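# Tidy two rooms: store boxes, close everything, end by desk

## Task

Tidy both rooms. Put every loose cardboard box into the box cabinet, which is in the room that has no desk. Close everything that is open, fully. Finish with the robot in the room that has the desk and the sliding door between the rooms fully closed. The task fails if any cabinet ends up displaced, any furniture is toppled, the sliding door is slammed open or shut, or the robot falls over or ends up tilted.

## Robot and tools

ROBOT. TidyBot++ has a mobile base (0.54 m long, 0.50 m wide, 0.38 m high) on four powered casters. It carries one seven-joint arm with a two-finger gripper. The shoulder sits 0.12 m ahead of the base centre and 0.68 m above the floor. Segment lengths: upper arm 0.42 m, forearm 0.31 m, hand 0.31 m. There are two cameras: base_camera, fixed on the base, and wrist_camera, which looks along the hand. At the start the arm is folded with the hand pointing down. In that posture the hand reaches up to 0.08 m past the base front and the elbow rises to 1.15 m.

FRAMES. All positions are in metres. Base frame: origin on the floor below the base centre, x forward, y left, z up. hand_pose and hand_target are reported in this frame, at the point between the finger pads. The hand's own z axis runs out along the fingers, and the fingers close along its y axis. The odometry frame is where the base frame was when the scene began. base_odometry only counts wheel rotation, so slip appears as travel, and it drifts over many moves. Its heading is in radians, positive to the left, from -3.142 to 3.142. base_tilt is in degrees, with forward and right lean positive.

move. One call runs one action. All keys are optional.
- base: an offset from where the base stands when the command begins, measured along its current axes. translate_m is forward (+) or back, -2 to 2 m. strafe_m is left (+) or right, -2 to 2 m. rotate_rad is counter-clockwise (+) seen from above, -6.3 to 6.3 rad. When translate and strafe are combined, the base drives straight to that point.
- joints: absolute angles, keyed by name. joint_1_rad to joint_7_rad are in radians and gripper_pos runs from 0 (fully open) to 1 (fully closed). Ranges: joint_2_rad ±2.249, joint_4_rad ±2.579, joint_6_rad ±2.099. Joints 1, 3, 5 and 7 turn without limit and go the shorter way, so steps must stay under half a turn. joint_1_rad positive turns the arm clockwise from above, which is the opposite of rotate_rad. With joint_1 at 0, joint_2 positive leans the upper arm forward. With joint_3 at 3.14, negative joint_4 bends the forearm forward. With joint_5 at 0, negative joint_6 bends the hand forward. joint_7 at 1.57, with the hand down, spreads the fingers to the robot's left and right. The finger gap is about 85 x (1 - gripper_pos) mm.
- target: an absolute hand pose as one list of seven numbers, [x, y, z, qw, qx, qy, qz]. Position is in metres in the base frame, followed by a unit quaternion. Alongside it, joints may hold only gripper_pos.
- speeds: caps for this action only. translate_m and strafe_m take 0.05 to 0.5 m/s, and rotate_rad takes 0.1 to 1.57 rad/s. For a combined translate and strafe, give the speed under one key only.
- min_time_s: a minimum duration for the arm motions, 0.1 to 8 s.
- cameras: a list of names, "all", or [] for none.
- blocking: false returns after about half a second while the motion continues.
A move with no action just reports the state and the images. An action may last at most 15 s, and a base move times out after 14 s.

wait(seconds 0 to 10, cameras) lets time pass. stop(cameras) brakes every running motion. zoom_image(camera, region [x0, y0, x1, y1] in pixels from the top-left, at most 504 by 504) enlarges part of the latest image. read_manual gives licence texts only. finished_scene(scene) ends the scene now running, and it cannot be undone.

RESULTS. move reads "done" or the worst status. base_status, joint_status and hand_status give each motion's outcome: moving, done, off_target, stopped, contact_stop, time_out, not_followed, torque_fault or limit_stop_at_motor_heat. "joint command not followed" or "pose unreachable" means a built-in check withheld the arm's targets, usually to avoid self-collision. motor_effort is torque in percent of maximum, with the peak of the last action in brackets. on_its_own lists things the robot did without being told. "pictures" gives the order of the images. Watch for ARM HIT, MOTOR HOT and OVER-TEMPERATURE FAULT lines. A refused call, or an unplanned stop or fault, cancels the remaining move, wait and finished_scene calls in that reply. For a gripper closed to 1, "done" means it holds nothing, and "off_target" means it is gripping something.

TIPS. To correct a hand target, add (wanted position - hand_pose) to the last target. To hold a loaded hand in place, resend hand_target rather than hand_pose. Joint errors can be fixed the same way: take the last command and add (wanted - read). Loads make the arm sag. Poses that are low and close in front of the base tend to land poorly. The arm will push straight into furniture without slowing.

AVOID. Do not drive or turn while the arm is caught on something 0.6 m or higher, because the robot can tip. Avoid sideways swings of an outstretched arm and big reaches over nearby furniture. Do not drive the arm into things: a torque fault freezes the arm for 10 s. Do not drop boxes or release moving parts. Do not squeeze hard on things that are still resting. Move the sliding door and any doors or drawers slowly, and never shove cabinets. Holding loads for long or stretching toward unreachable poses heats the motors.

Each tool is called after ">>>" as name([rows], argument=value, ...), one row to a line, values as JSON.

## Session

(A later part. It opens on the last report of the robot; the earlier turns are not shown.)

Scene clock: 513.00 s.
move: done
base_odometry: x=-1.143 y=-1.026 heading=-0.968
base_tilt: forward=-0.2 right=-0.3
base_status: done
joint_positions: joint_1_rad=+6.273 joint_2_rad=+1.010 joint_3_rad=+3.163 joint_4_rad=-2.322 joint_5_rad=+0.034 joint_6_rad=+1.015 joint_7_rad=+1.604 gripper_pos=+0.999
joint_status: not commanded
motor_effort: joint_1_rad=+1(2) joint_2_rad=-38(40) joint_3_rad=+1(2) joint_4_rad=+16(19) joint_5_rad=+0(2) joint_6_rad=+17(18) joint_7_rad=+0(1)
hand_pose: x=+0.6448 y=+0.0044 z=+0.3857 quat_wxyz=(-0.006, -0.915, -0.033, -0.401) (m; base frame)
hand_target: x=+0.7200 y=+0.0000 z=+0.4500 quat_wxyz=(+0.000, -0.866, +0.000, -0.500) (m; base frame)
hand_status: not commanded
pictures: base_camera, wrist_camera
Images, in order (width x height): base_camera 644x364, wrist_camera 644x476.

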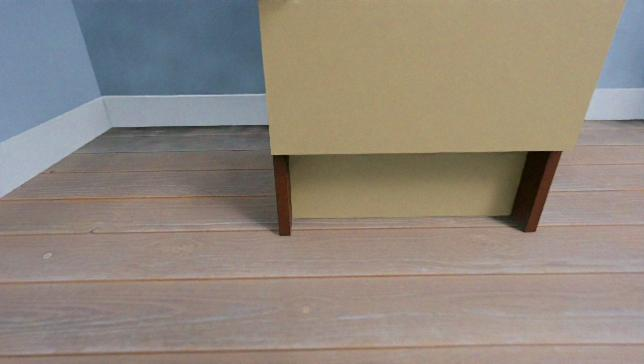

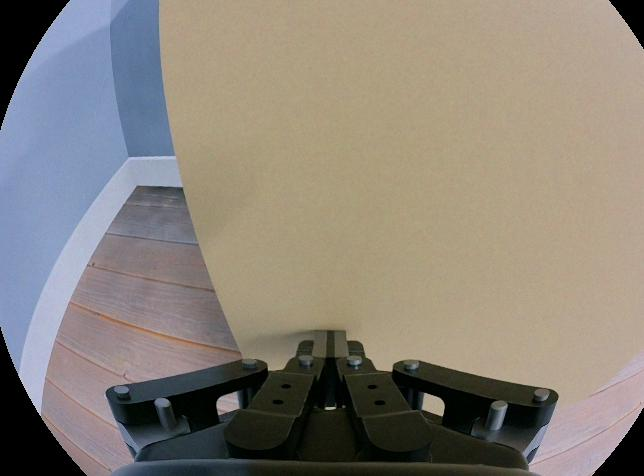

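>>> move(base={"translate_m": -0.15}, speeds={"translate_m": 0.2}, cameras=[])

>>> move(base={"translate_m": -0.85}, joints={"joint_1_rad": 6.283, "joint_2_rad": -0.2, "joint_3_rad": 3.14, "joint_4_rad": -2.0, "joint_5_rad": 0, "joint_6_rad": -0.1, "joint_7_rad": 1.57})

Scene clock: 516.50 s.
move: done
base_odometry: x=-1.228 y=-0.902 heading=-0.968
base_tilt: forward=-0.2 right=-0.2
base_status: done
joint_positions: joint_1_rad=+6.273 joint_2_rad=+0.992 joint_3_rad=+3.163 joint_4_rad=-2.223 joint_5_rad=+0.034 joint_6_rad=+1.045 joint_7_rad=+1.604 gripper_pos=+0.999
joint_status: not commanded
motor_effort: joint_1_rad=+1(2) joint_2_rad=-31(39) joint_3_rad=+0(1) joint_4_rad=+3(15) joint_5_rad=+0(1) joint_6_rad=+6(15) joint_7_rad=+0(1)
hand_pose: x=+0.7052 y=+0.0050 z=+0.4226 quat_wxyz=(-0.007, -0.884, -0.033, -0.467) (m; base frame)
hand_target: x=+0.7200 y=+0.0000 z=+0.4500 quat_wxyz=(+0.000, -0.866, +0.000, -0.500) (m; base frame)
hand_status: not commanded
pictures: none
No camera images: "cameras" was empty.

Scene clock: 519.30 s.
move: done
base_odometry: x=-1.710 y=-0.202 heading=-0.968
base_tilt: forward=-0.2 right=-0.2
base_status: done
joint_positions: joint_1_rad=+6.273 joint_2_rad=-0.190 joint_3_rad=+3.155 joint_4_rad=-2.033 joint_5_rad=+0.034 joint_6_rad=-0.005 joint_7_rad=+1.604 gripper_pos=+0.999
joint_status: all done
motor_effort: joint_1_rad=+1(3) joint_2_rad=-14(35) joint_3_rad=+1(2) joint_4_rad=+18(19) joint_5_rad=+0(1) joint_6_rad=+7(8) joint_7_rad=+0(2)
hand_pose: x=+0.6419 y=-0.0010 z=+0.9250 quat_wxyz=(-0.020, -0.798, -0.025, -0.602) (m; base frame)
hand_target: x=+0.6361 y=+0.0023 z=+0.9221 quat_wxyz=(+0.001, -0.813, +0.000, -0.582) (m; base frame)
hand_status: not commanded
pictures: base_camera, wrist_camera
Images, in order (width x height): base_camera 644x364, wrist_camera 644x476.

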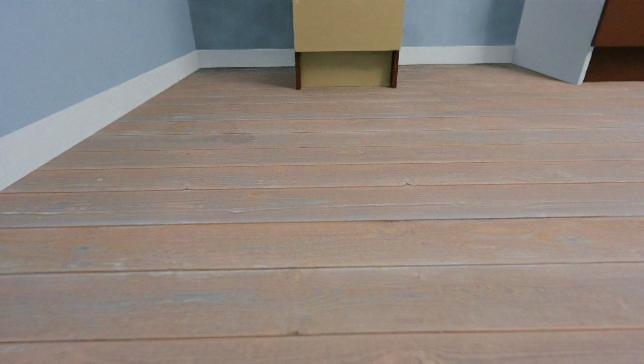

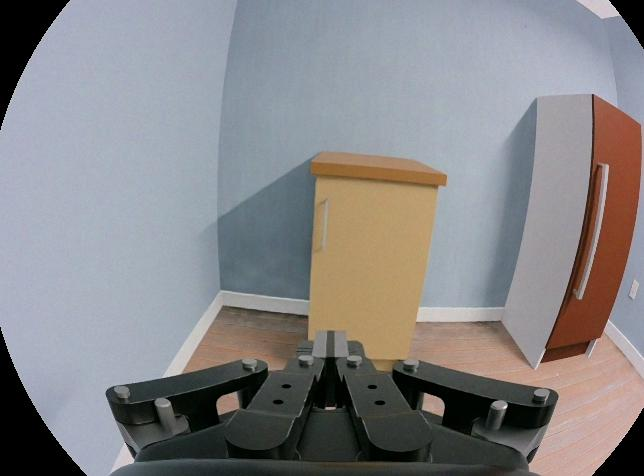

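>>> zoom_image(camera="wrist_camera", region=[480, 60, 644, 380])

>>> zoom_image(camera="wrist_camera", region=[290, 130, 470, 370])

Scaled by 1.575.

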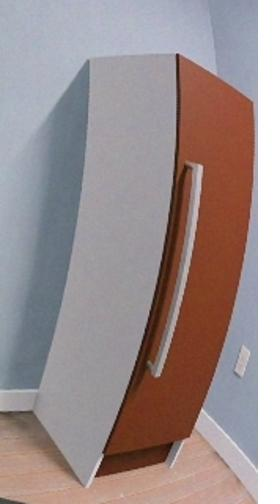

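Scaled by 2.100.

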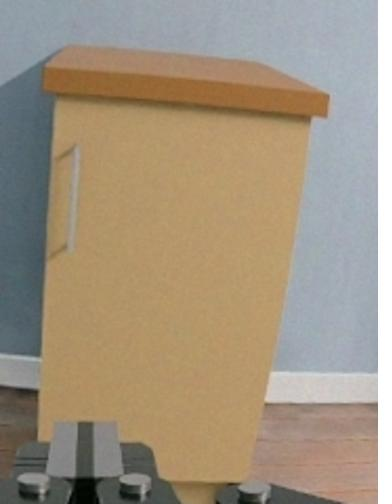

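>>> move(base={"rotate_rad": 1.571, "translate_m": -0.105})

Scene clock: 523.57 s.
move: done
base_odometry: x=-1.770 y=-0.115 heading=+0.602
base_tilt: forward=-0.2 right=-0.2
base_status: done
joint_positions: joint_1_rad=+6.278 joint_2_rad=-0.193 joint_3_rad=+3.139 joint_4_rad=-2.029 joint_5_rad=+0.034 joint_6_rad=-0.009 joint_7_rad=+1.604 gripper_pos=+0.999
joint_status: not commanded
motor_effort: joint_1_rad=+1(3) joint_2_rad=-13(17) joint_3_rad=+1(3) joint_4_rad=+18(19) joint_5_rad=+0(1) joint_6_rad=+8(8) joint_7_rad=+0(1)
hand_pose: x=+0.6412 y=+0.0054 z=+0.9281 quat_wxyz=(-0.018, -0.797, -0.030, -0.604) (m; base frame)
hand_target: x=+0.6361 y=+0.0023 z=+0.9221 quat_wxyz=(+0.001, -0.813, +0.000, -0.582) (m; base frame)
hand_status: not commanded
pictures: base_camera, wrist_camera
Images, in order (width x height): base_camera 644x364, wrist_camera 644x476.

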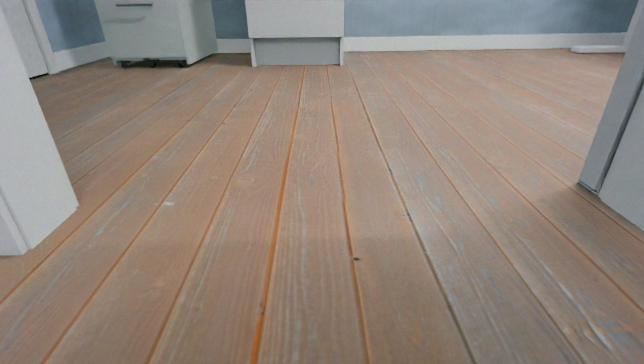

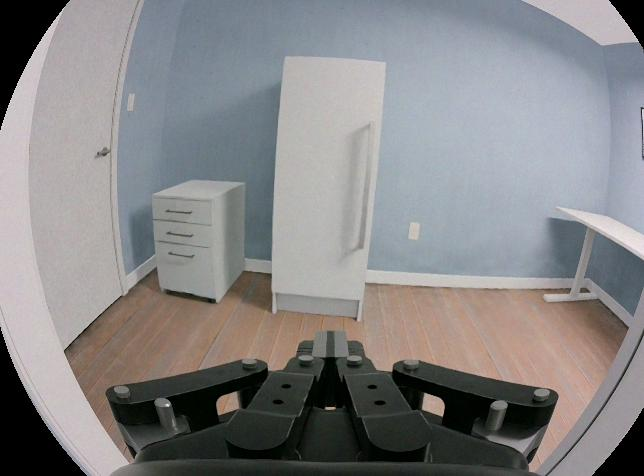

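>>> zoom_image(camera="wrist_camera", region=[130, 40, 420, 330])

>>> move(base={"translate_m": 0.85, "strafe_m": -0.04})

Scaled by 1.738.

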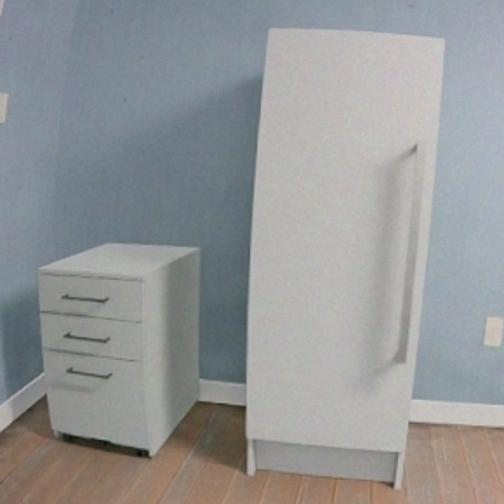

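Scene clock: 528.17 s.
move: done
base_odometry: x=-1.047 y=+0.334 heading=+0.603
base_tilt: forward=-0.2 right=-0.2
base_status: done
joint_positions: joint_1_rad=+6.278 joint_2_rad=-0.195 joint_3_rad=+3.139 joint_4_rad=-2.028 joint_5_rad=+0.034 joint_6_rad=-0.011 joint_7_rad=+1.604 gripper_pos=+0.999
joint_status: not commanded
motor_effort: joint_1_rad=+1(1) joint_2_rad=-14(16) joint_3_rad=+1(2) joint_4_rad=+18(19) joint_5_rad=+0(1) joint_6_rad=+8(8) joint_7_rad=+0(1)
hand_pose: x=+0.6408 y=+0.0053 z=+0.9288 quat_wxyz=(-0.018, -0.796, -0.030, -0.604) (m; base frame)
hand_target: x=+0.6361 y=+0.0023 z=+0.9221 quat_wxyz=(+0.001, -0.813, +0.000, -0.582) (m; base frame)
hand_status: not commanded
pictures: base_camera, wrist_camera
Images, in order (width x height): base_camera 644x364, wrist_camera 644x476.

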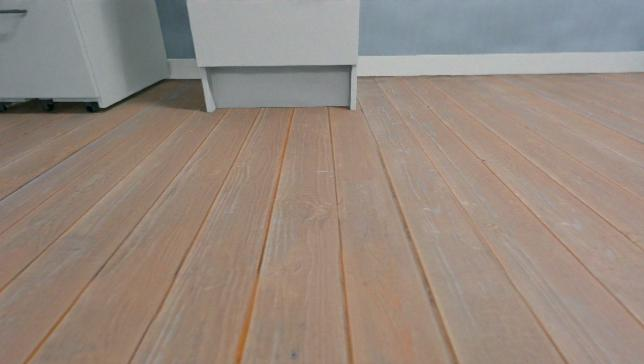

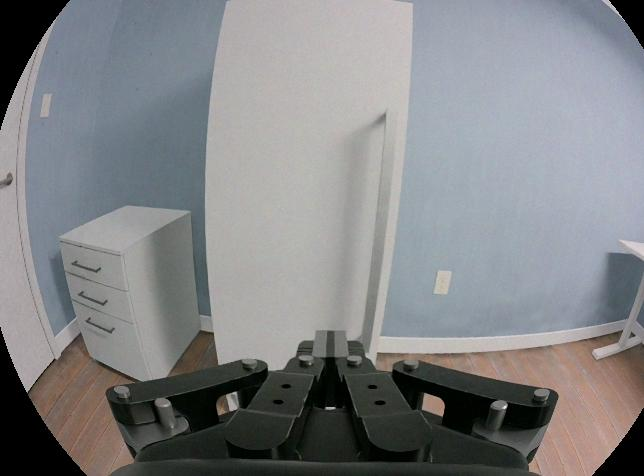

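>>> zoom_image(camera="wrist_camera", region=[40, 190, 220, 400])

>>> zoom_image(camera="base_camera", region=[0, 0, 380, 130])

Scaled by 2.400.

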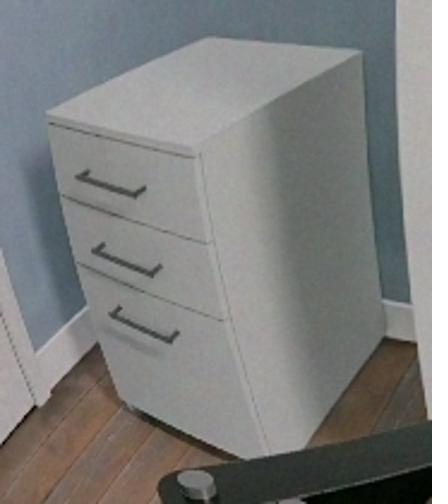

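Scaled by 1.326.

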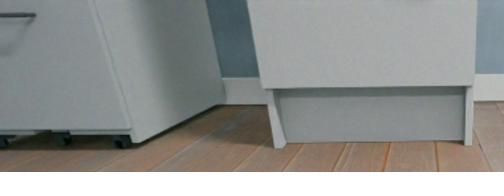

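>>> move(base={"translate_m": 0.5, "rotate_rad": 3.139}, joints={"joint_1_rad": 6.283, "joint_2_rad": -0.391, "joint_3_rad": 3.14, "joint_4_rad": -2.506, "joint_5_rad": 0, "joint_6_rad": -0.5, "joint_7_rad": 1.57, "gripper_pos": 0.3})

Scene clock: 535.13 s.
move: done
base_odometry: x=-0.635 y=+0.617 heading=-2.542
base_tilt: forward=-0.3 right=-0.3
base_status: done
joint_positions: joint_1_rad=+6.279 joint_2_rad=-0.367 joint_3_rad=+3.140 joint_4_rad=-2.493 joint_5_rad=+0.034 joint_6_rad=-0.415 joint_7_rad=+1.604 gripper_pos=+0.300
joint_status: all done
motor_effort: joint_1_rad=+1(2) joint_2_rad=-4(14) joint_3_rad=+1(2) joint_4_rad=+15(19) joint_5_rad=+1(1) joint_6_rad=+4(8) joint_7_rad=+0(2)
hand_pose: x=+0.4112 y=-0.0013 z=+0.6523 quat_wxyz=(-0.015, -0.955, -0.031, -0.296) (m; base frame)
hand_target: x=+0.3840 y=+0.0018 z=+0.6389 quat_wxyz=(+0.000, -0.966, -0.001, -0.260) (m; base frame)
hand_status: not commanded
pictures: base_camera, wrist_camera
Images, in order (width x height): base_camera 644x364, wrist_camera 644x476.

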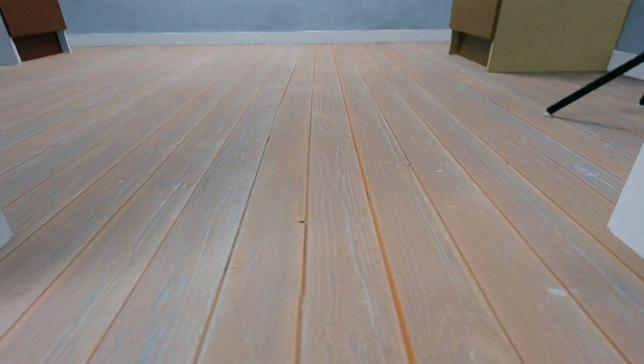

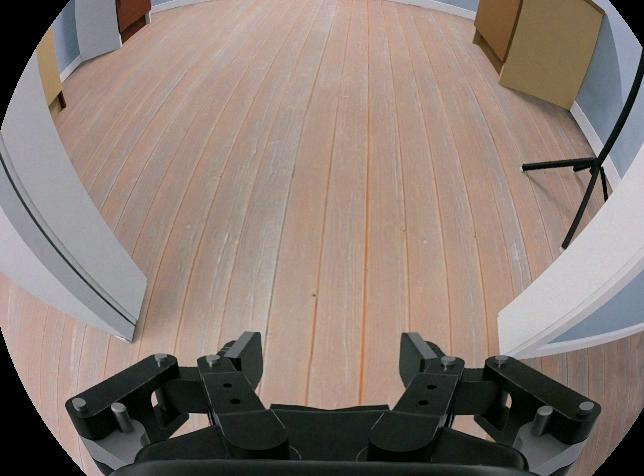

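>>> move(base={"translate_m": -0.33, "strafe_m": 0.5}, cameras=[])

>>> move(target=[0.60, 0.0, 1.25, 0, 0.6756, 0, 0.7373], min_time_s=2)

Scene clock: 539.40 s.
move: done
base_odometry: x=-0.080 y=+0.391 heading=-2.541
base_tilt: forward=-0.2 right=-0.2
base_status: done
joint_positions: joint_1_rad=+6.279 joint_2_rad=-0.376 joint_3_rad=+3.140 joint_4_rad=-2.497 joint_5_rad=+0.034 joint_6_rad=-0.418 joint_7_rad=+1.604 gripper_pos=+0.300
joint_status: not commanded
motor_effort: joint_1_rad=+1(2) joint_2_rad=-4(5) joint_3_rad=+1(2) joint_4_rad=+15(15) joint_5_rad=+1(1) joint_6_rad=+5(5) joint_7_rad=+0(1)
hand_pose: x=+0.4090 y=-0.0014 z=+0.6523 quat_wxyz=(-0.016, -0.954, -0.031, -0.296) (m; base frame)
hand_target: x=+0.3840 y=+0.0018 z=+0.6389 quat_wxyz=(+0.000, -0.966, -0.001, -0.260) (m; base frame)
hand_status: not commanded
pictures: none
No camera images: "cameras" was empty.

Scene clock: 541.80 s.
move: done
base_odometry: x=-0.080 y=+0.391 heading=-2.541
base_tilt: forward=-0.3 right=-0.2
base_status: not commanded
joint_positions: joint_1_rad=+6.279 joint_2_rad=-0.294 joint_3_rad=+3.140 joint_4_rad=-1.425 joint_5_rad=+0.034 joint_6_rad=-0.418 joint_7_rad=+1.604 gripper_pos=+0.300
joint_status: not commanded
motor_effort: joint_1_rad=+1(1) joint_2_rad=-9(10) joint_3_rad=+1(1) joint_4_rad=+17(19) joint_5_rad=+0(1) joint_6_rad=+8(8) joint_7_rad=+0(1)
hand_pose: x=+0.5927 y=-0.0001 z=+1.2255 quat_wxyz=(-0.026, -0.699, -0.020, -0.715) (m; base frame)
hand_target: x=+0.6000 y=+0.0000 z=+1.2500 quat_wxyz=(+0.000, -0.676, +0.000, -0.737) (m; base frame)
hand_status: done (0.026 m and 5.3 deg from the pose sent, 0.627 m and 60.6 deg at the start)
pictures: base_camera, wrist_camera
Images, in order (width x height): base_camera 644x364, wrist_camera 644x476.

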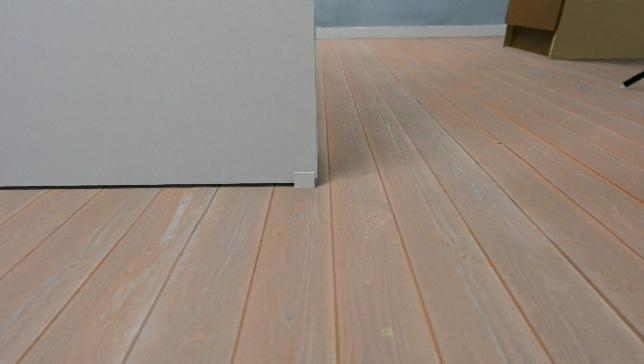

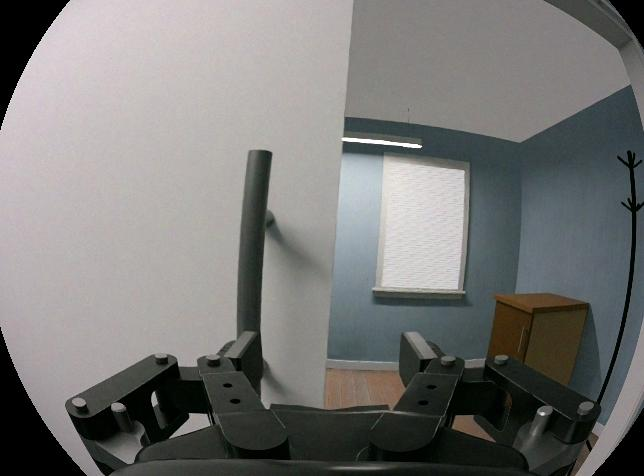

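>>> move(base={"strafe_m": 0.08, "translate_m": 0.08}, speeds={"strafe_m": 0.2})

Scene clock: 545.33 s.
move: done
base_odometry: x=-0.101 y=+0.279 heading=-2.541
base_tilt: forward=-0.2 right=-0.2
base_status: done
joint_positions: joint_1_rad=+6.279 joint_2_rad=-0.280 joint_3_rad=+3.144 joint_4_rad=-1.424 joint_5_rad=+0.034 joint_6_rad=-0.418 joint_7_rad=+1.604 gripper_pos=+0.300
joint_status: not commanded
motor_effort: joint_1_rad=+1(2) joint_2_rad=-10(12) joint_3_rad=+1(3) joint_4_rad=+17(18) joint_5_rad=+0(1) joint_6_rad=+8(8) joint_7_rad=+0(1)
hand_pose: x=+0.6002 y=-0.0025 z=+1.2192 quat_wxyz=(-0.027, -0.704, -0.018, -0.710) (m; base frame)
hand_target: x=+0.6000 y=+0.0000 z=+1.2500 quat_wxyz=(+0.000, -0.676, +0.000, -0.737) (m; base frame)
hand_status: not commanded
pictures: base_camera, wrist_camera
Images, in order (width x height): base_camera 644x364, wrist_camera 644x476.

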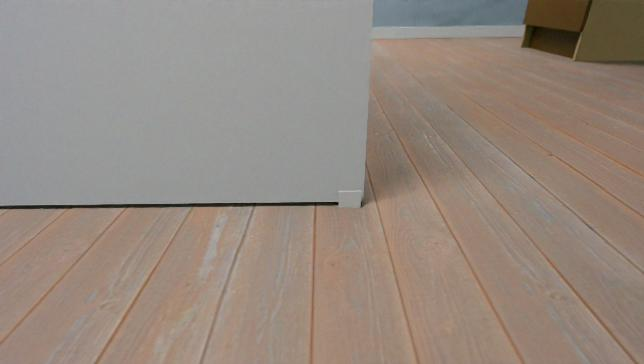

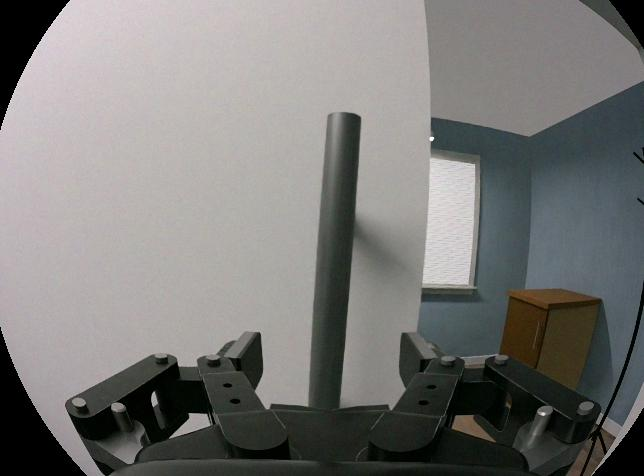

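>>> move(base={"translate_m": 0.1}, speeds={"translate_m": 0.12})

Scene clock: 547.70 s.
move: done
base_odometry: x=-0.183 y=+0.223 heading=-2.541
base_tilt: forward=-0.2 right=-0.3
base_status: done
joint_positions: joint_1_rad=+6.279 joint_2_rad=-0.272 joint_3_rad=+3.144 joint_4_rad=-1.423 joint_5_rad=+0.034 joint_6_rad=-0.418 joint_7_rad=+1.604 gripper_pos=+0.300
joint_status: not commanded
motor_effort: joint_1_rad=+1(1) joint_2_rad=-10(13) joint_3_rad=+1(2) joint_4_rad=+18(19) joint_5_rad=+0(1) joint_6_rad=+8(9) joint_7_rad=+0(1)
hand_pose: x=+0.6043 y=-0.0026 z=+1.2161 quat_wxyz=(-0.027, -0.706, -0.018, -0.707) (m; base frame)
hand_target: x=+0.6000 y=+0.0000 z=+1.2500 quat_wxyz=(+0.000, -0.676, +0.000, -0.737) (m; base frame)
hand_status: not commanded
pictures: base_camera, wrist_camera
Images, in order (width x height): base_camera 644x364, wrist_camera 644x476.

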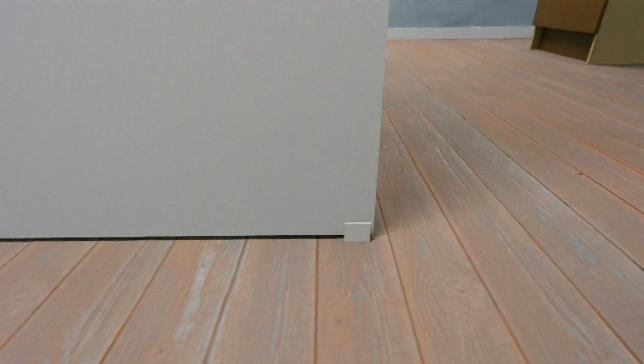

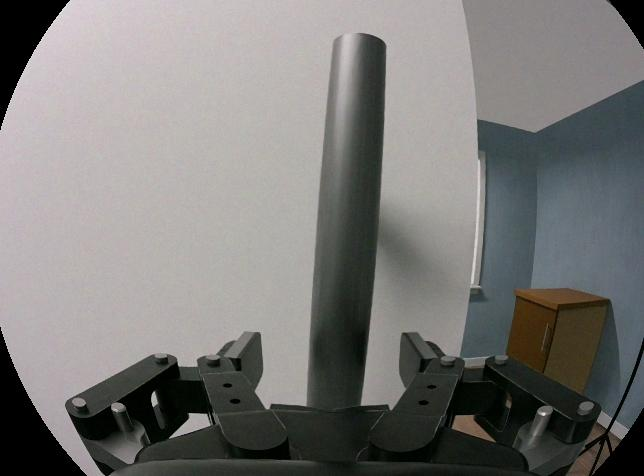

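>>> move(base={"translate_m": 0.018}, speeds={"translate_m": 0.08}, cameras=[])

>>> move(joints={"gripper_pos": 0.66})

Scene clock: 549.47 s.
move: done
base_odometry: x=-0.198 y=+0.212 heading=-2.541
base_tilt: forward=-0.2 right=-0.3
base_status: done
joint_positions: joint_1_rad=+6.279 joint_2_rad=-0.267 joint_3_rad=+3.144 joint_4_rad=-1.422 joint_5_rad=+0.034 joint_6_rad=-0.418 joint_7_rad=+1.604 gripper_pos=+0.300
joint_status: not commanded
motor_effort: joint_1_rad=+1(2) joint_2_rad=-10(13) joint_3_rad=+1(2) joint_4_rad=+17(19) joint_5_rad=+1(1) joint_6_rad=+8(9) joint_7_rad=+0(1)
hand_pose: x=+0.6072 y=-0.0026 z=+1.2137 quat_wxyz=(-0.027, -0.708, -0.018, -0.706) (m; base frame)
hand_target: x=+0.6000 y=+0.0000 z=+1.2500 quat_wxyz=(+0.000, -0.676, +0.000, -0.737) (m; base frame)
hand_status: not commanded
pictures: none
No camera images: "cameras" was empty.

Scene clock: 550.20 s.
move: done
base_odometry: x=-0.198 y=+0.212 heading=-2.541
base_tilt: forward=-0.2 right=-0.3
base_status: not commanded
joint_positions: joint_1_rad=+6.280 joint_2_rad=-0.267 joint_3_rad=+3.147 joint_4_rad=-1.422 joint_5_rad=+0.034 joint_6_rad=-0.418 joint_7_rad=+1.604 gripper_pos=+0.660
joint_status: all done
motor_effort: joint_1_rad=+1(1) joint_2_rad=-10(11) joint_3_rad=+1(1) joint_4_rad=+18(18) joint_5_rad=+0(1) joint_6_rad=+8(9) joint_7_rad=+0(1)
hand_pose: x=+0.6072 y=-0.0044 z=+1.2137 quat_wxyz=(-0.028, -0.708, -0.017, -0.706) (m; base frame)
hand_target: x=+0.6000 y=+0.0000 z=+1.2500 quat_wxyz=(+0.000, -0.676, +0.000, -0.737) (m; base frame)
hand_status: not commanded
pictures: base_camera, wrist_camera
Images, in order (width x height): base_camera 644x364, wrist_camera 644x476.

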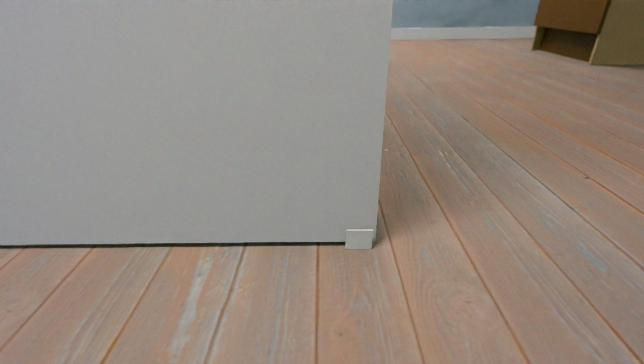

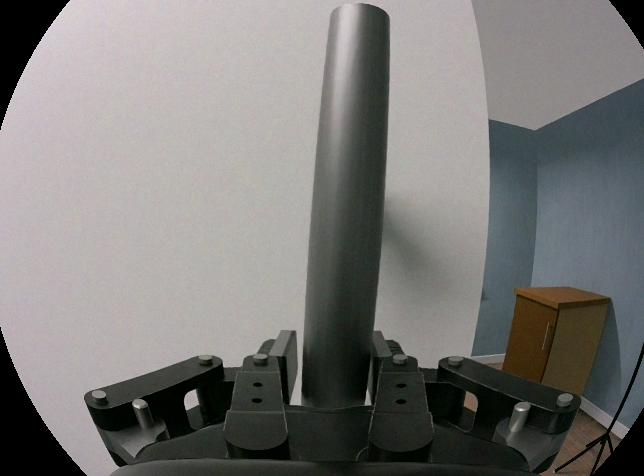

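>>> move(base={"strafe_m": -0.45, "translate_m": -0.005}, speeds={"strafe_m": 0.12})

Scene clock: 556.10 s.
move: done
base_odometry: x=-0.448 y=+0.586 heading=-2.540
base_tilt: forward=-0.2 right=-0.2
base_status: done
joint_positions: joint_1_rad=+6.242 joint_2_rad=-0.271 joint_3_rad=+3.122 joint_4_rad=-1.421 joint_5_rad=-0.004 joint_6_rad=-0.418 joint_7_rad=+1.604 gripper_pos=+0.660
joint_status: not commanded
motor_effort: joint_1_rad=+3(18) joint_2_rad=-9(16) joint_3_rad=+4(22) joint_4_rad=+17(22) joint_5_rad=+2(9) joint_6_rad=+8(13) joint_7_rad=+0(1)
hand_pose: x=+0.6032 y=+0.0338 z=+1.2164 quat_wxyz=(+0.010, -0.705, -0.034, -0.708) (m; base frame)
hand_target: x=+0.6000 y=+0.0000 z=+1.2500 quat_wxyz=(+0.000, -0.676, +0.000, -0.737) (m; base frame)
hand_status: not commanded
pictures: base_camera, wrist_camera
Images, in order (width x height): base_camera 644x364, wrist_camera 644x476.

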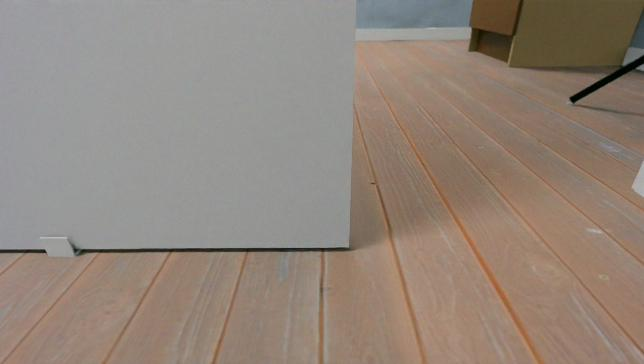

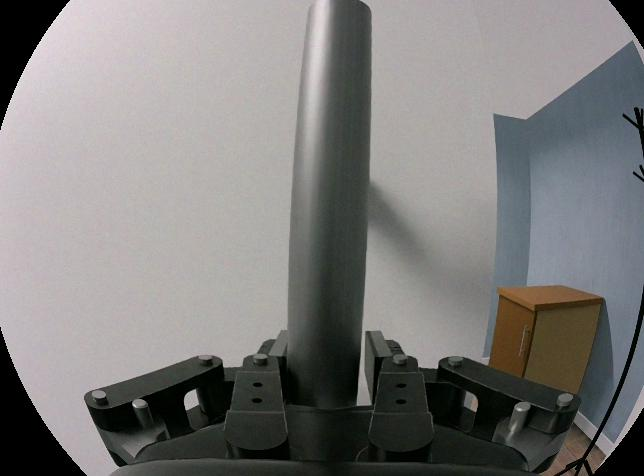

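>>> move(base={"strafe_m": -0.4, "translate_m": -0.012}, speeds={"strafe_m": 0.12})

Scene clock: 561.27 s.
move: done
base_odometry: x=-0.665 y=+0.923 heading=-2.540
base_tilt: forward=-0.2 right=-0.3
base_status: done
joint_positions: joint_1_rad=+6.244 joint_2_rad=-0.269 joint_3_rad=+3.124 joint_4_rad=-1.418 joint_5_rad=-0.008 joint_6_rad=-0.416 joint_7_rad=+1.604 gripper_pos=+0.660
joint_status: not commanded
motor_effort: joint_1_rad=+3(19) joint_2_rad=-9(16) joint_3_rad=+3(22) joint_4_rad=+17(22) joint_5_rad=+1(9) joint_6_rad=+8(13) joint_7_rad=-1(1)
hand_pose: x=+0.6043 y=+0.0321 z=+1.2177 quat_wxyz=(+0.010, -0.704, -0.032, -0.709) (m; base frame)
hand_target: x=+0.6000 y=+0.0000 z=+1.2500 quat_wxyz=(+0.000, -0.676, +0.000, -0.737) (m; base frame)
hand_status: not commanded
pictures: base_camera, wrist_camera
Images, in order (width x height): base_camera 644x364, wrist_camera 644x476.

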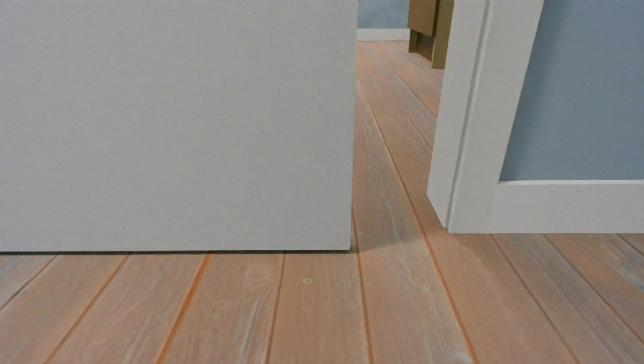

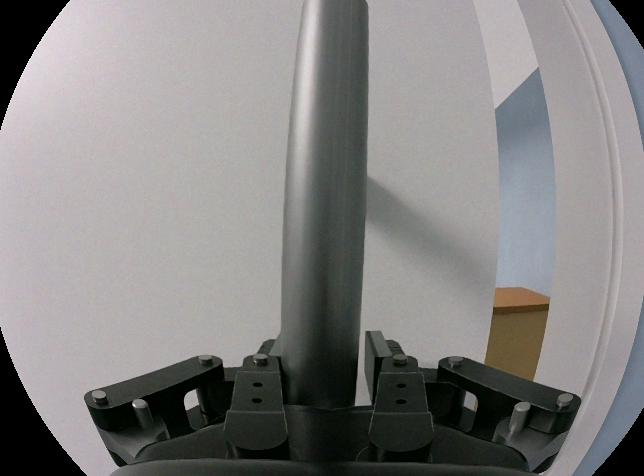

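>>> move(base={"strafe_m": -0.08, "translate_m": -0.002}, speeds={"strafe_m": 0.1}, cameras=["base_camera"])

>>> move(base={"strafe_m": -0.08, "translate_m": -0.002}, speeds={"strafe_m": 0.05})

Scene clock: 564.70 s.
move: done
base_odometry: x=-0.709 y=+0.990 heading=-2.540
base_tilt: forward=-0.3 right=-0.3
base_status: done
joint_positions: joint_1_rad=+6.230 joint_2_rad=-0.265 joint_3_rad=+3.108 joint_4_rad=-1.416 joint_5_rad=-0.008 joint_6_rad=-0.410 joint_7_rad=+1.604 gripper_pos=+0.660
joint_status: not commanded
motor_effort: joint_1_rad=+5(17) joint_2_rad=-9(17) joint_3_rad=+6(20) joint_4_rad=+17(20) joint_5_rad=+2(8) joint_6_rad=+8(11) joint_7_rad=+0(1)
hand_pose: x=+0.6043 y=+0.0489 z=+1.2189 quat_wxyz=(+0.019, -0.702, -0.044, -0.710) (m; base frame)
hand_target: x=+0.6000 y=+0.0000 z=+1.2500 quat_wxyz=(+0.000, -0.676, +0.000, -0.737) (m; base frame)
hand_status: not commanded
pictures: base_camera
Images, in order (width x height): base_camera 644x364.

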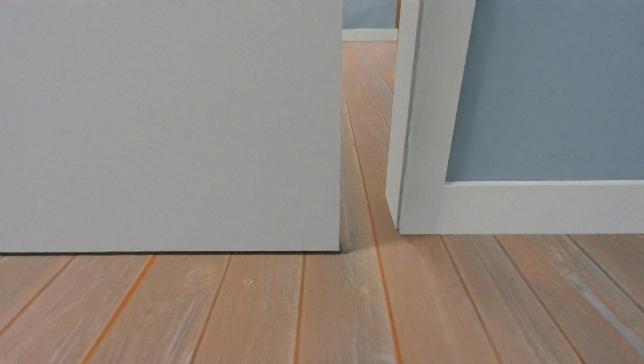

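Scene clock: 567.00 s.
move: done
base_odometry: x=-0.752 y=+1.056 heading=-2.540
base_tilt: forward=-0.3 right=-0.2
base_status: done
joint_positions: joint_1_rad=+6.221 joint_2_rad=-0.267 joint_3_rad=+3.095 joint_4_rad=-1.416 joint_5_rad=-0.008 joint_6_rad=-0.410 joint_7_rad=+1.604 gripper_pos=+0.660
joint_status: not commanded
motor_effort: joint_1_rad=+7(14) joint_2_rad=-8(13) joint_3_rad=+8(17) joint_4_rad=+17(20) joint_5_rad=+3(7) joint_6_rad=+9(11) joint_7_rad=+0(1)
hand_pose: x=+0.6021 y=+0.0611 z=+1.2196 quat_wxyz=(+0.026, -0.701, -0.052, -0.711) (m; base frame)
hand_target: x=+0.6000 y=+0.0000 z=+1.2500 quat_wxyz=(+0.000, -0.676, +0.000, -0.737) (m; base frame)
hand_status: not commanded
pictures: base_camera, wrist_camera
Images, in order (width x height): base_camera 644x364, wrist_camera 644x476.

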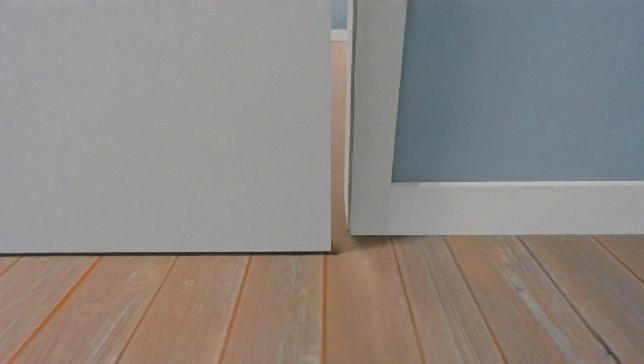

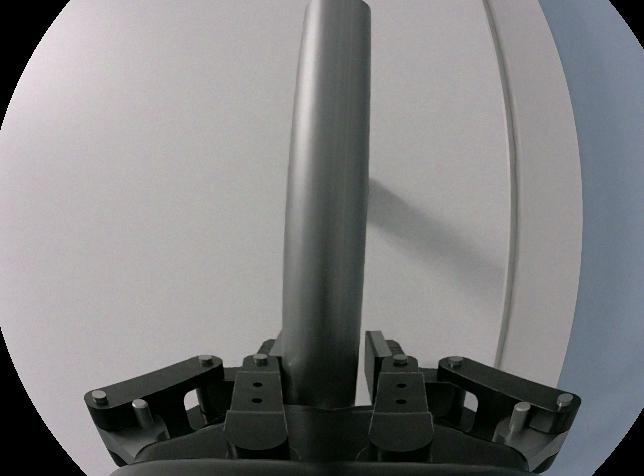

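>>> move(base={"strafe_m": -0.07, "translate_m": -0.002}, speeds={"strafe_m": 0.05}, cameras=["base_camera"])

>>> move(base={"strafe_m": -0.03}, speeds={"strafe_m": 0.05})

Scene clock: 570.67 s.
move: done
base_odometry: x=-0.790 y=+1.115 heading=-2.540
base_tilt: forward=-0.2 right=-0.3
base_status: done
joint_positions: joint_1_rad=+6.218 joint_2_rad=-0.268 joint_3_rad=+3.092 joint_4_rad=-1.415 joint_5_rad=-0.008 joint_6_rad=-0.410 joint_7_rad=+1.604 gripper_pos=+0.660
joint_status: not commanded
motor_effort: joint_1_rad=+7(15) joint_2_rad=-7(14) joint_3_rad=+9(18) joint_4_rad=+17(20) joint_5_rad=+3(7) joint_6_rad=+9(11) joint_7_rad=+1(1)
hand_pose: x=+0.6010 y=+0.0645 z=+1.2204 quat_wxyz=(+0.028, -0.700, -0.055, -0.711) (m; base frame)
hand_target: x=+0.6000 y=+0.0000 z=+1.2500 quat_wxyz=(+0.000, -0.676, +0.000, -0.737) (m; base frame)
hand_status: not commanded
pictures: base_camera
Images, in order (width x height): base_camera 644x364.

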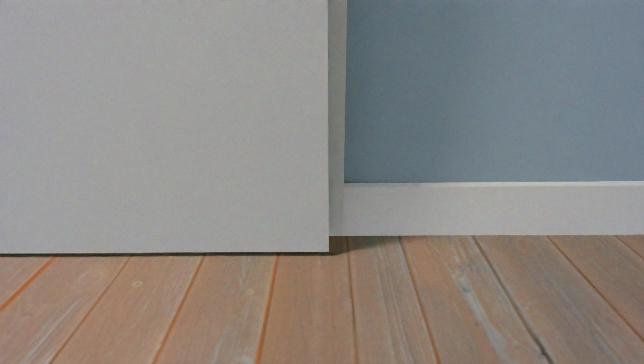

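Scene clock: 571.73 s.
move: done
base_odometry: x=-0.807 y=+1.140 heading=-2.540
base_tilt: forward=-0.2 right=-0.3
base_status: done
joint_positions: joint_1_rad=+6.209 joint_2_rad=-0.267 joint_3_rad=+3.070 joint_4_rad=-1.415 joint_5_rad=-0.009 joint_6_rad=-0.410 joint_7_rad=+1.604 gripper_pos=+0.660
joint_status: not commanded
motor_effort: joint_1_rad=+12(17) joint_2_rad=-12(13) joint_3_rad=+15(19) joint_4_rad=+18(19) joint_5_rad=+5(8) joint_6_rad=+8(10) joint_7_rad=+1(2)
hand_pose: x=+0.5985 y=+0.0819 z=+1.2202 quat_wxyz=(+0.036, -0.699, -0.067, -0.711) (m; base frame)
hand_target: x=+0.6000 y=+0.0000 z=+1.2500 quat_wxyz=(+0.000, -0.676, +0.000, -0.737) (m; base frame)
hand_status: not commanded
pictures: base_camera, wrist_camera
Images, in order (width x height): base_camera 644x364, wrist_camera 644x476.

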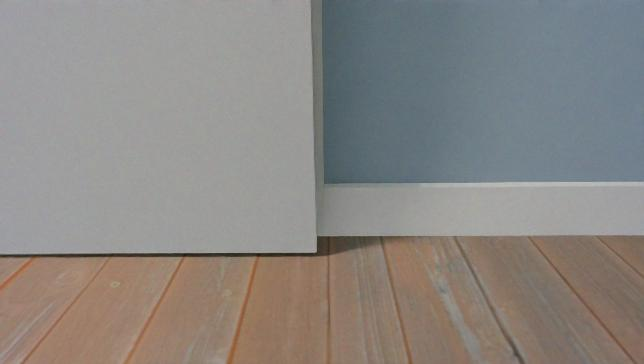

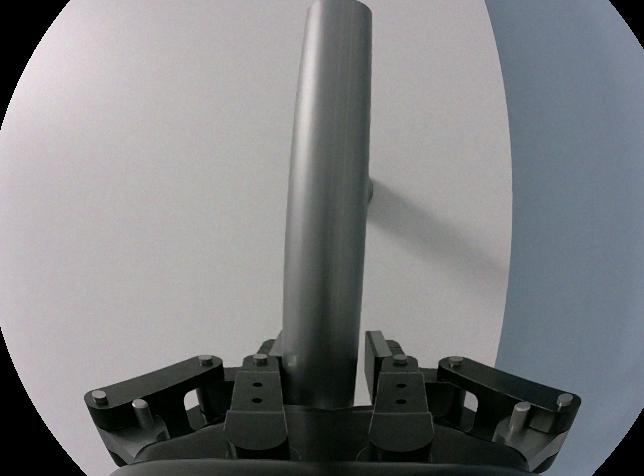

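>>> move(base={"strafe_m": -0.03}, speeds={"strafe_m": 0.05})

Scene clock: 573.50 s.
move: done
base_odometry: x=-0.824 y=+1.164 heading=-2.540
base_tilt: forward=-0.2 right=-0.3
base_status: done
joint_positions: joint_1_rad=+6.184 joint_2_rad=-0.259 joint_3_rad=+3.041 joint_4_rad=-1.410 joint_5_rad=-0.010 joint_6_rad=-0.405 joint_7_rad=+1.604 gripper_pos=+0.660
joint_status: not commanded
motor_effort: joint_1_rad=+16(20) joint_2_rad=-14(17) joint_3_rad=+20(24) joint_4_rad=+17(19) joint_5_rad=+7(9) joint_6_rad=+6(8) joint_7_rad=+0(1)
hand_pose: x=+0.5964 y=+0.1120 z=+1.2201 quat_wxyz=(+0.054, -0.697, -0.088, -0.710) (m; base frame)
hand_target: x=+0.6000 y=+0.0000 z=+1.2500 quat_wxyz=(+0.000, -0.676, +0.000, -0.737) (m; base frame)
hand_status: not commanded
pictures: base_camera, wrist_camera
Images, in order (width x height): base_camera 644x364, wrist_camera 644x476.

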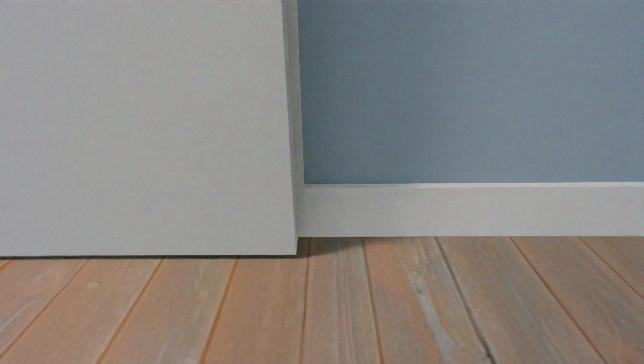

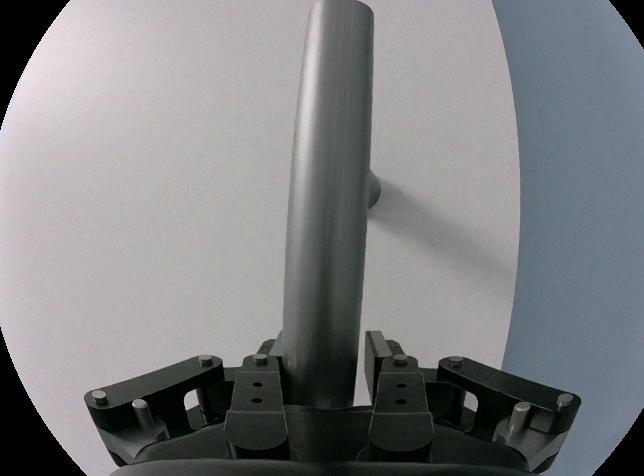

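>>> move(target=[0.597, 0.105, 1.25, 0, 0.6756, 0, 0.7373], min_time_s=1, cameras=[])

>>> move(joints={"gripper_pos": 0.2}, min_time_s=1)

Scene clock: 577.03 s.
move: done
base_odometry: x=-0.824 y=+1.164 heading=-2.540
base_tilt: forward=-0.2 right=-0.2
base_status: not commanded
joint_positions: joint_1_rad=+6.759 joint_2_rad=-0.273 joint_3_rad=+2.546 joint_4_rad=-1.372 joint_5_rad=+0.195 joint_6_rad=-0.405 joint_7_rad=+1.247 gripper_pos=+0.660
joint_status: not commanded
motor_effort: joint_1_rad=+2(17) joint_2_rad=-5(15) joint_3_rad=+5(20) joint_4_rad=+17(18) joint_5_rad=+2(8) joint_6_rad=+8(8) joint_7_rad=-1(1)
hand_pose: x=+0.6053 y=+0.1129 z=+1.2254 quat_wxyz=(+0.009, -0.693, -0.013, -0.721) (m; base frame)
hand_target: x=+0.5970 y=+0.1050 z=+1.2500 quat_wxyz=(+0.000, -0.676, +0.000, -0.737) (m; base frame)
hand_status: done (0.027 m and 3.3 deg from the pose sent, 0.031 m and 12.5 deg at the start)
pictures: none
No camera images: "cameras" was empty.

Scene clock: 577.83 s.
move: done
base_odometry: x=-0.824 y=+1.164 heading=-2.540
base_tilt: forward=-0.2 right=-0.3
base_status: not commanded
joint_positions: joint_1_rad=+6.770 joint_2_rad=-0.273 joint_3_rad=+2.546 joint_4_rad=-1.372 joint_5_rad=+0.201 joint_6_rad=-0.405 joint_7_rad=+1.246 gripper_pos=+0.200
joint_status: all done
motor_effort: joint_1_rad=+1(2) joint_2_rad=-7(7) joint_3_rad=+4(5) joint_4_rad=+17(18) joint_5_rad=+1(2) joint_6_rad=+7(8) joint_7_rad=+0(1)
hand_pose: x=+0.6065 y=+0.1069 z=+1.2256 quat_wxyz=(+0.003, -0.693, -0.009, -0.721) (m; base frame)
hand_target: x=+0.5970 y=+0.1050 z=+1.2500 quat_wxyz=(+0.000, -0.676, +0.000, -0.737) (m; base frame)
hand_status: not commanded
pictures: base_camera, wrist_camera
Images, in order (width x height): base_camera 644x364, wrist_camera 644x476.

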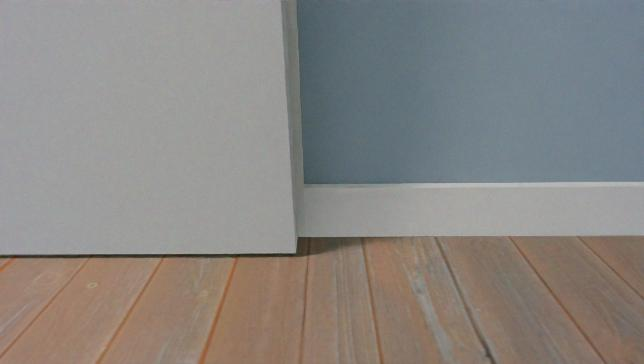

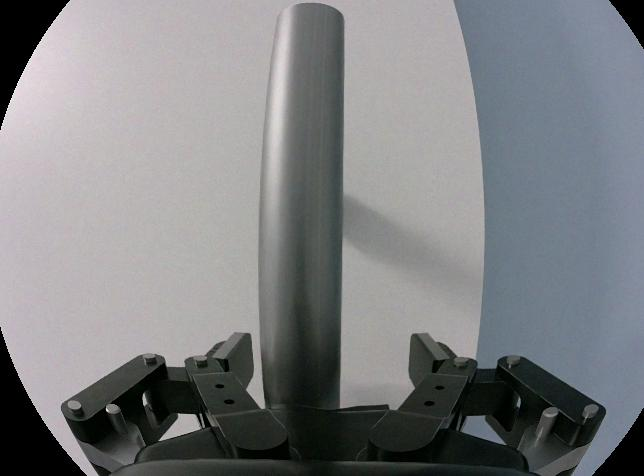

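>>> move(base={"translate_m": -0.14, "strafe_m": -0.01}, speeds={"translate_m": 0.1})

Scene clock: 581.73 s.
move: done
base_odometry: x=-0.714 y=+1.252 heading=-2.540
base_tilt: forward=-0.2 right=-0.2
base_status: done
joint_positions: joint_1_rad=+6.772 joint_2_rad=-0.278 joint_3_rad=+2.546 joint_4_rad=-1.370 joint_5_rad=+0.202 joint_6_rad=-0.405 joint_7_rad=+1.245 gripper_pos=+0.200
joint_status: not commanded
motor_effort: joint_1_rad=+1(2) joint_2_rad=-6(11) joint_3_rad=+4(5) joint_4_rad=+17(19) joint_5_rad=+1(2) joint_6_rad=+8(8) joint_7_rad=-1(1)
hand_pose: x=+0.6035 y=+0.1077 z=+1.2293 quat_wxyz=(+0.002, -0.690, -0.010, -0.724) (m; base frame)
hand_target: x=+0.5970 y=+0.1050 z=+1.2500 quat_wxyz=(+0.000, -0.676, +0.000, -0.737) (m; base frame)
hand_status: not commanded
pictures: base_camera, wrist_camera
Images, in order (width x height): base_camera 644x364, wrist_camera 644x476.

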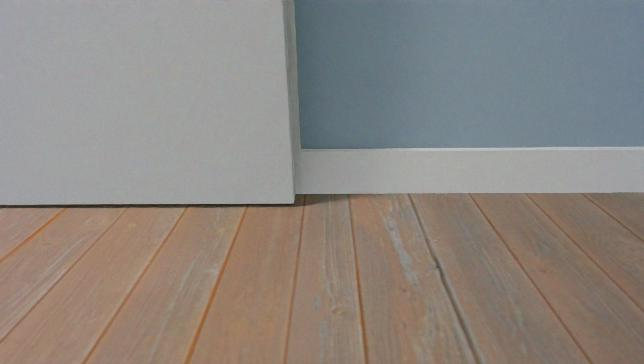

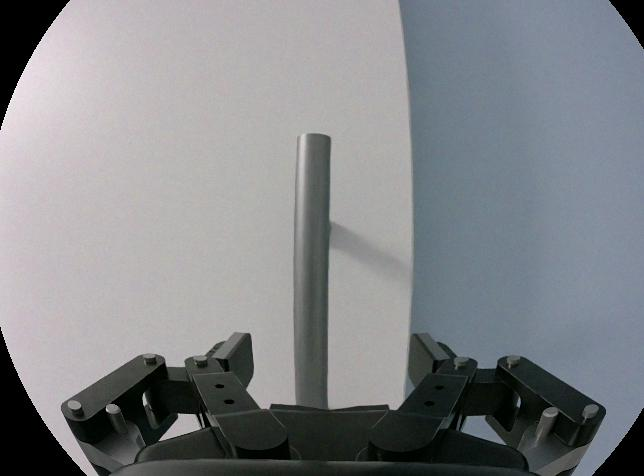

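>>> move(base={"rotate_rad": -1.45, "translate_m": -0.05})

Scene clock: 587.40 s.
move: done
base_odometry: x=-0.673 y=+1.280 heading=+2.294
base_tilt: forward=-0.2 right=-0.2
base_status: done
joint_positions: joint_1_rad=+6.780 joint_2_rad=-0.283 joint_3_rad=+2.543 joint_4_rad=-1.367 joint_5_rad=+0.204 joint_6_rad=-0.405 joint_7_rad=+1.245 gripper_pos=+0.200
joint_status: not commanded
motor_effort: joint_1_rad=+1(3) joint_2_rad=-6(11) joint_3_rad=+4(6) joint_4_rad=+17(18) joint_5_rad=+1(2) joint_6_rad=+7(8) joint_7_rad=+0(1)
hand_pose: x=+0.6018 y=+0.1065 z=+1.2325 quat_wxyz=(-0.002, -0.688, -0.009, -0.726) (m; base frame)
hand_target: x=+0.5970 y=+0.1050 z=+1.2500 quat_wxyz=(+0.000, -0.676, +0.000, -0.737) (m; base frame)
hand_status: not commanded
pictures: base_camera, wrist_camera
Images, in order (width x height): base_camera 644x364, wrist_camera 644x476.

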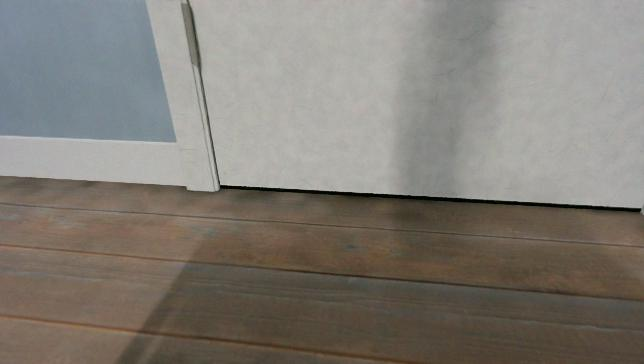

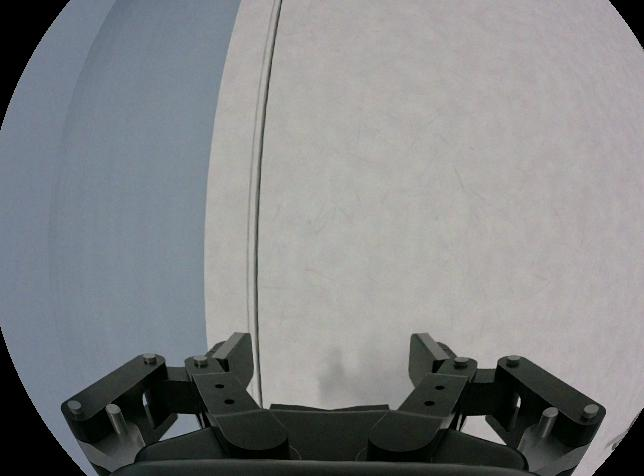

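>>> finished_scene(scene=2)

The scene is finished: the task was done.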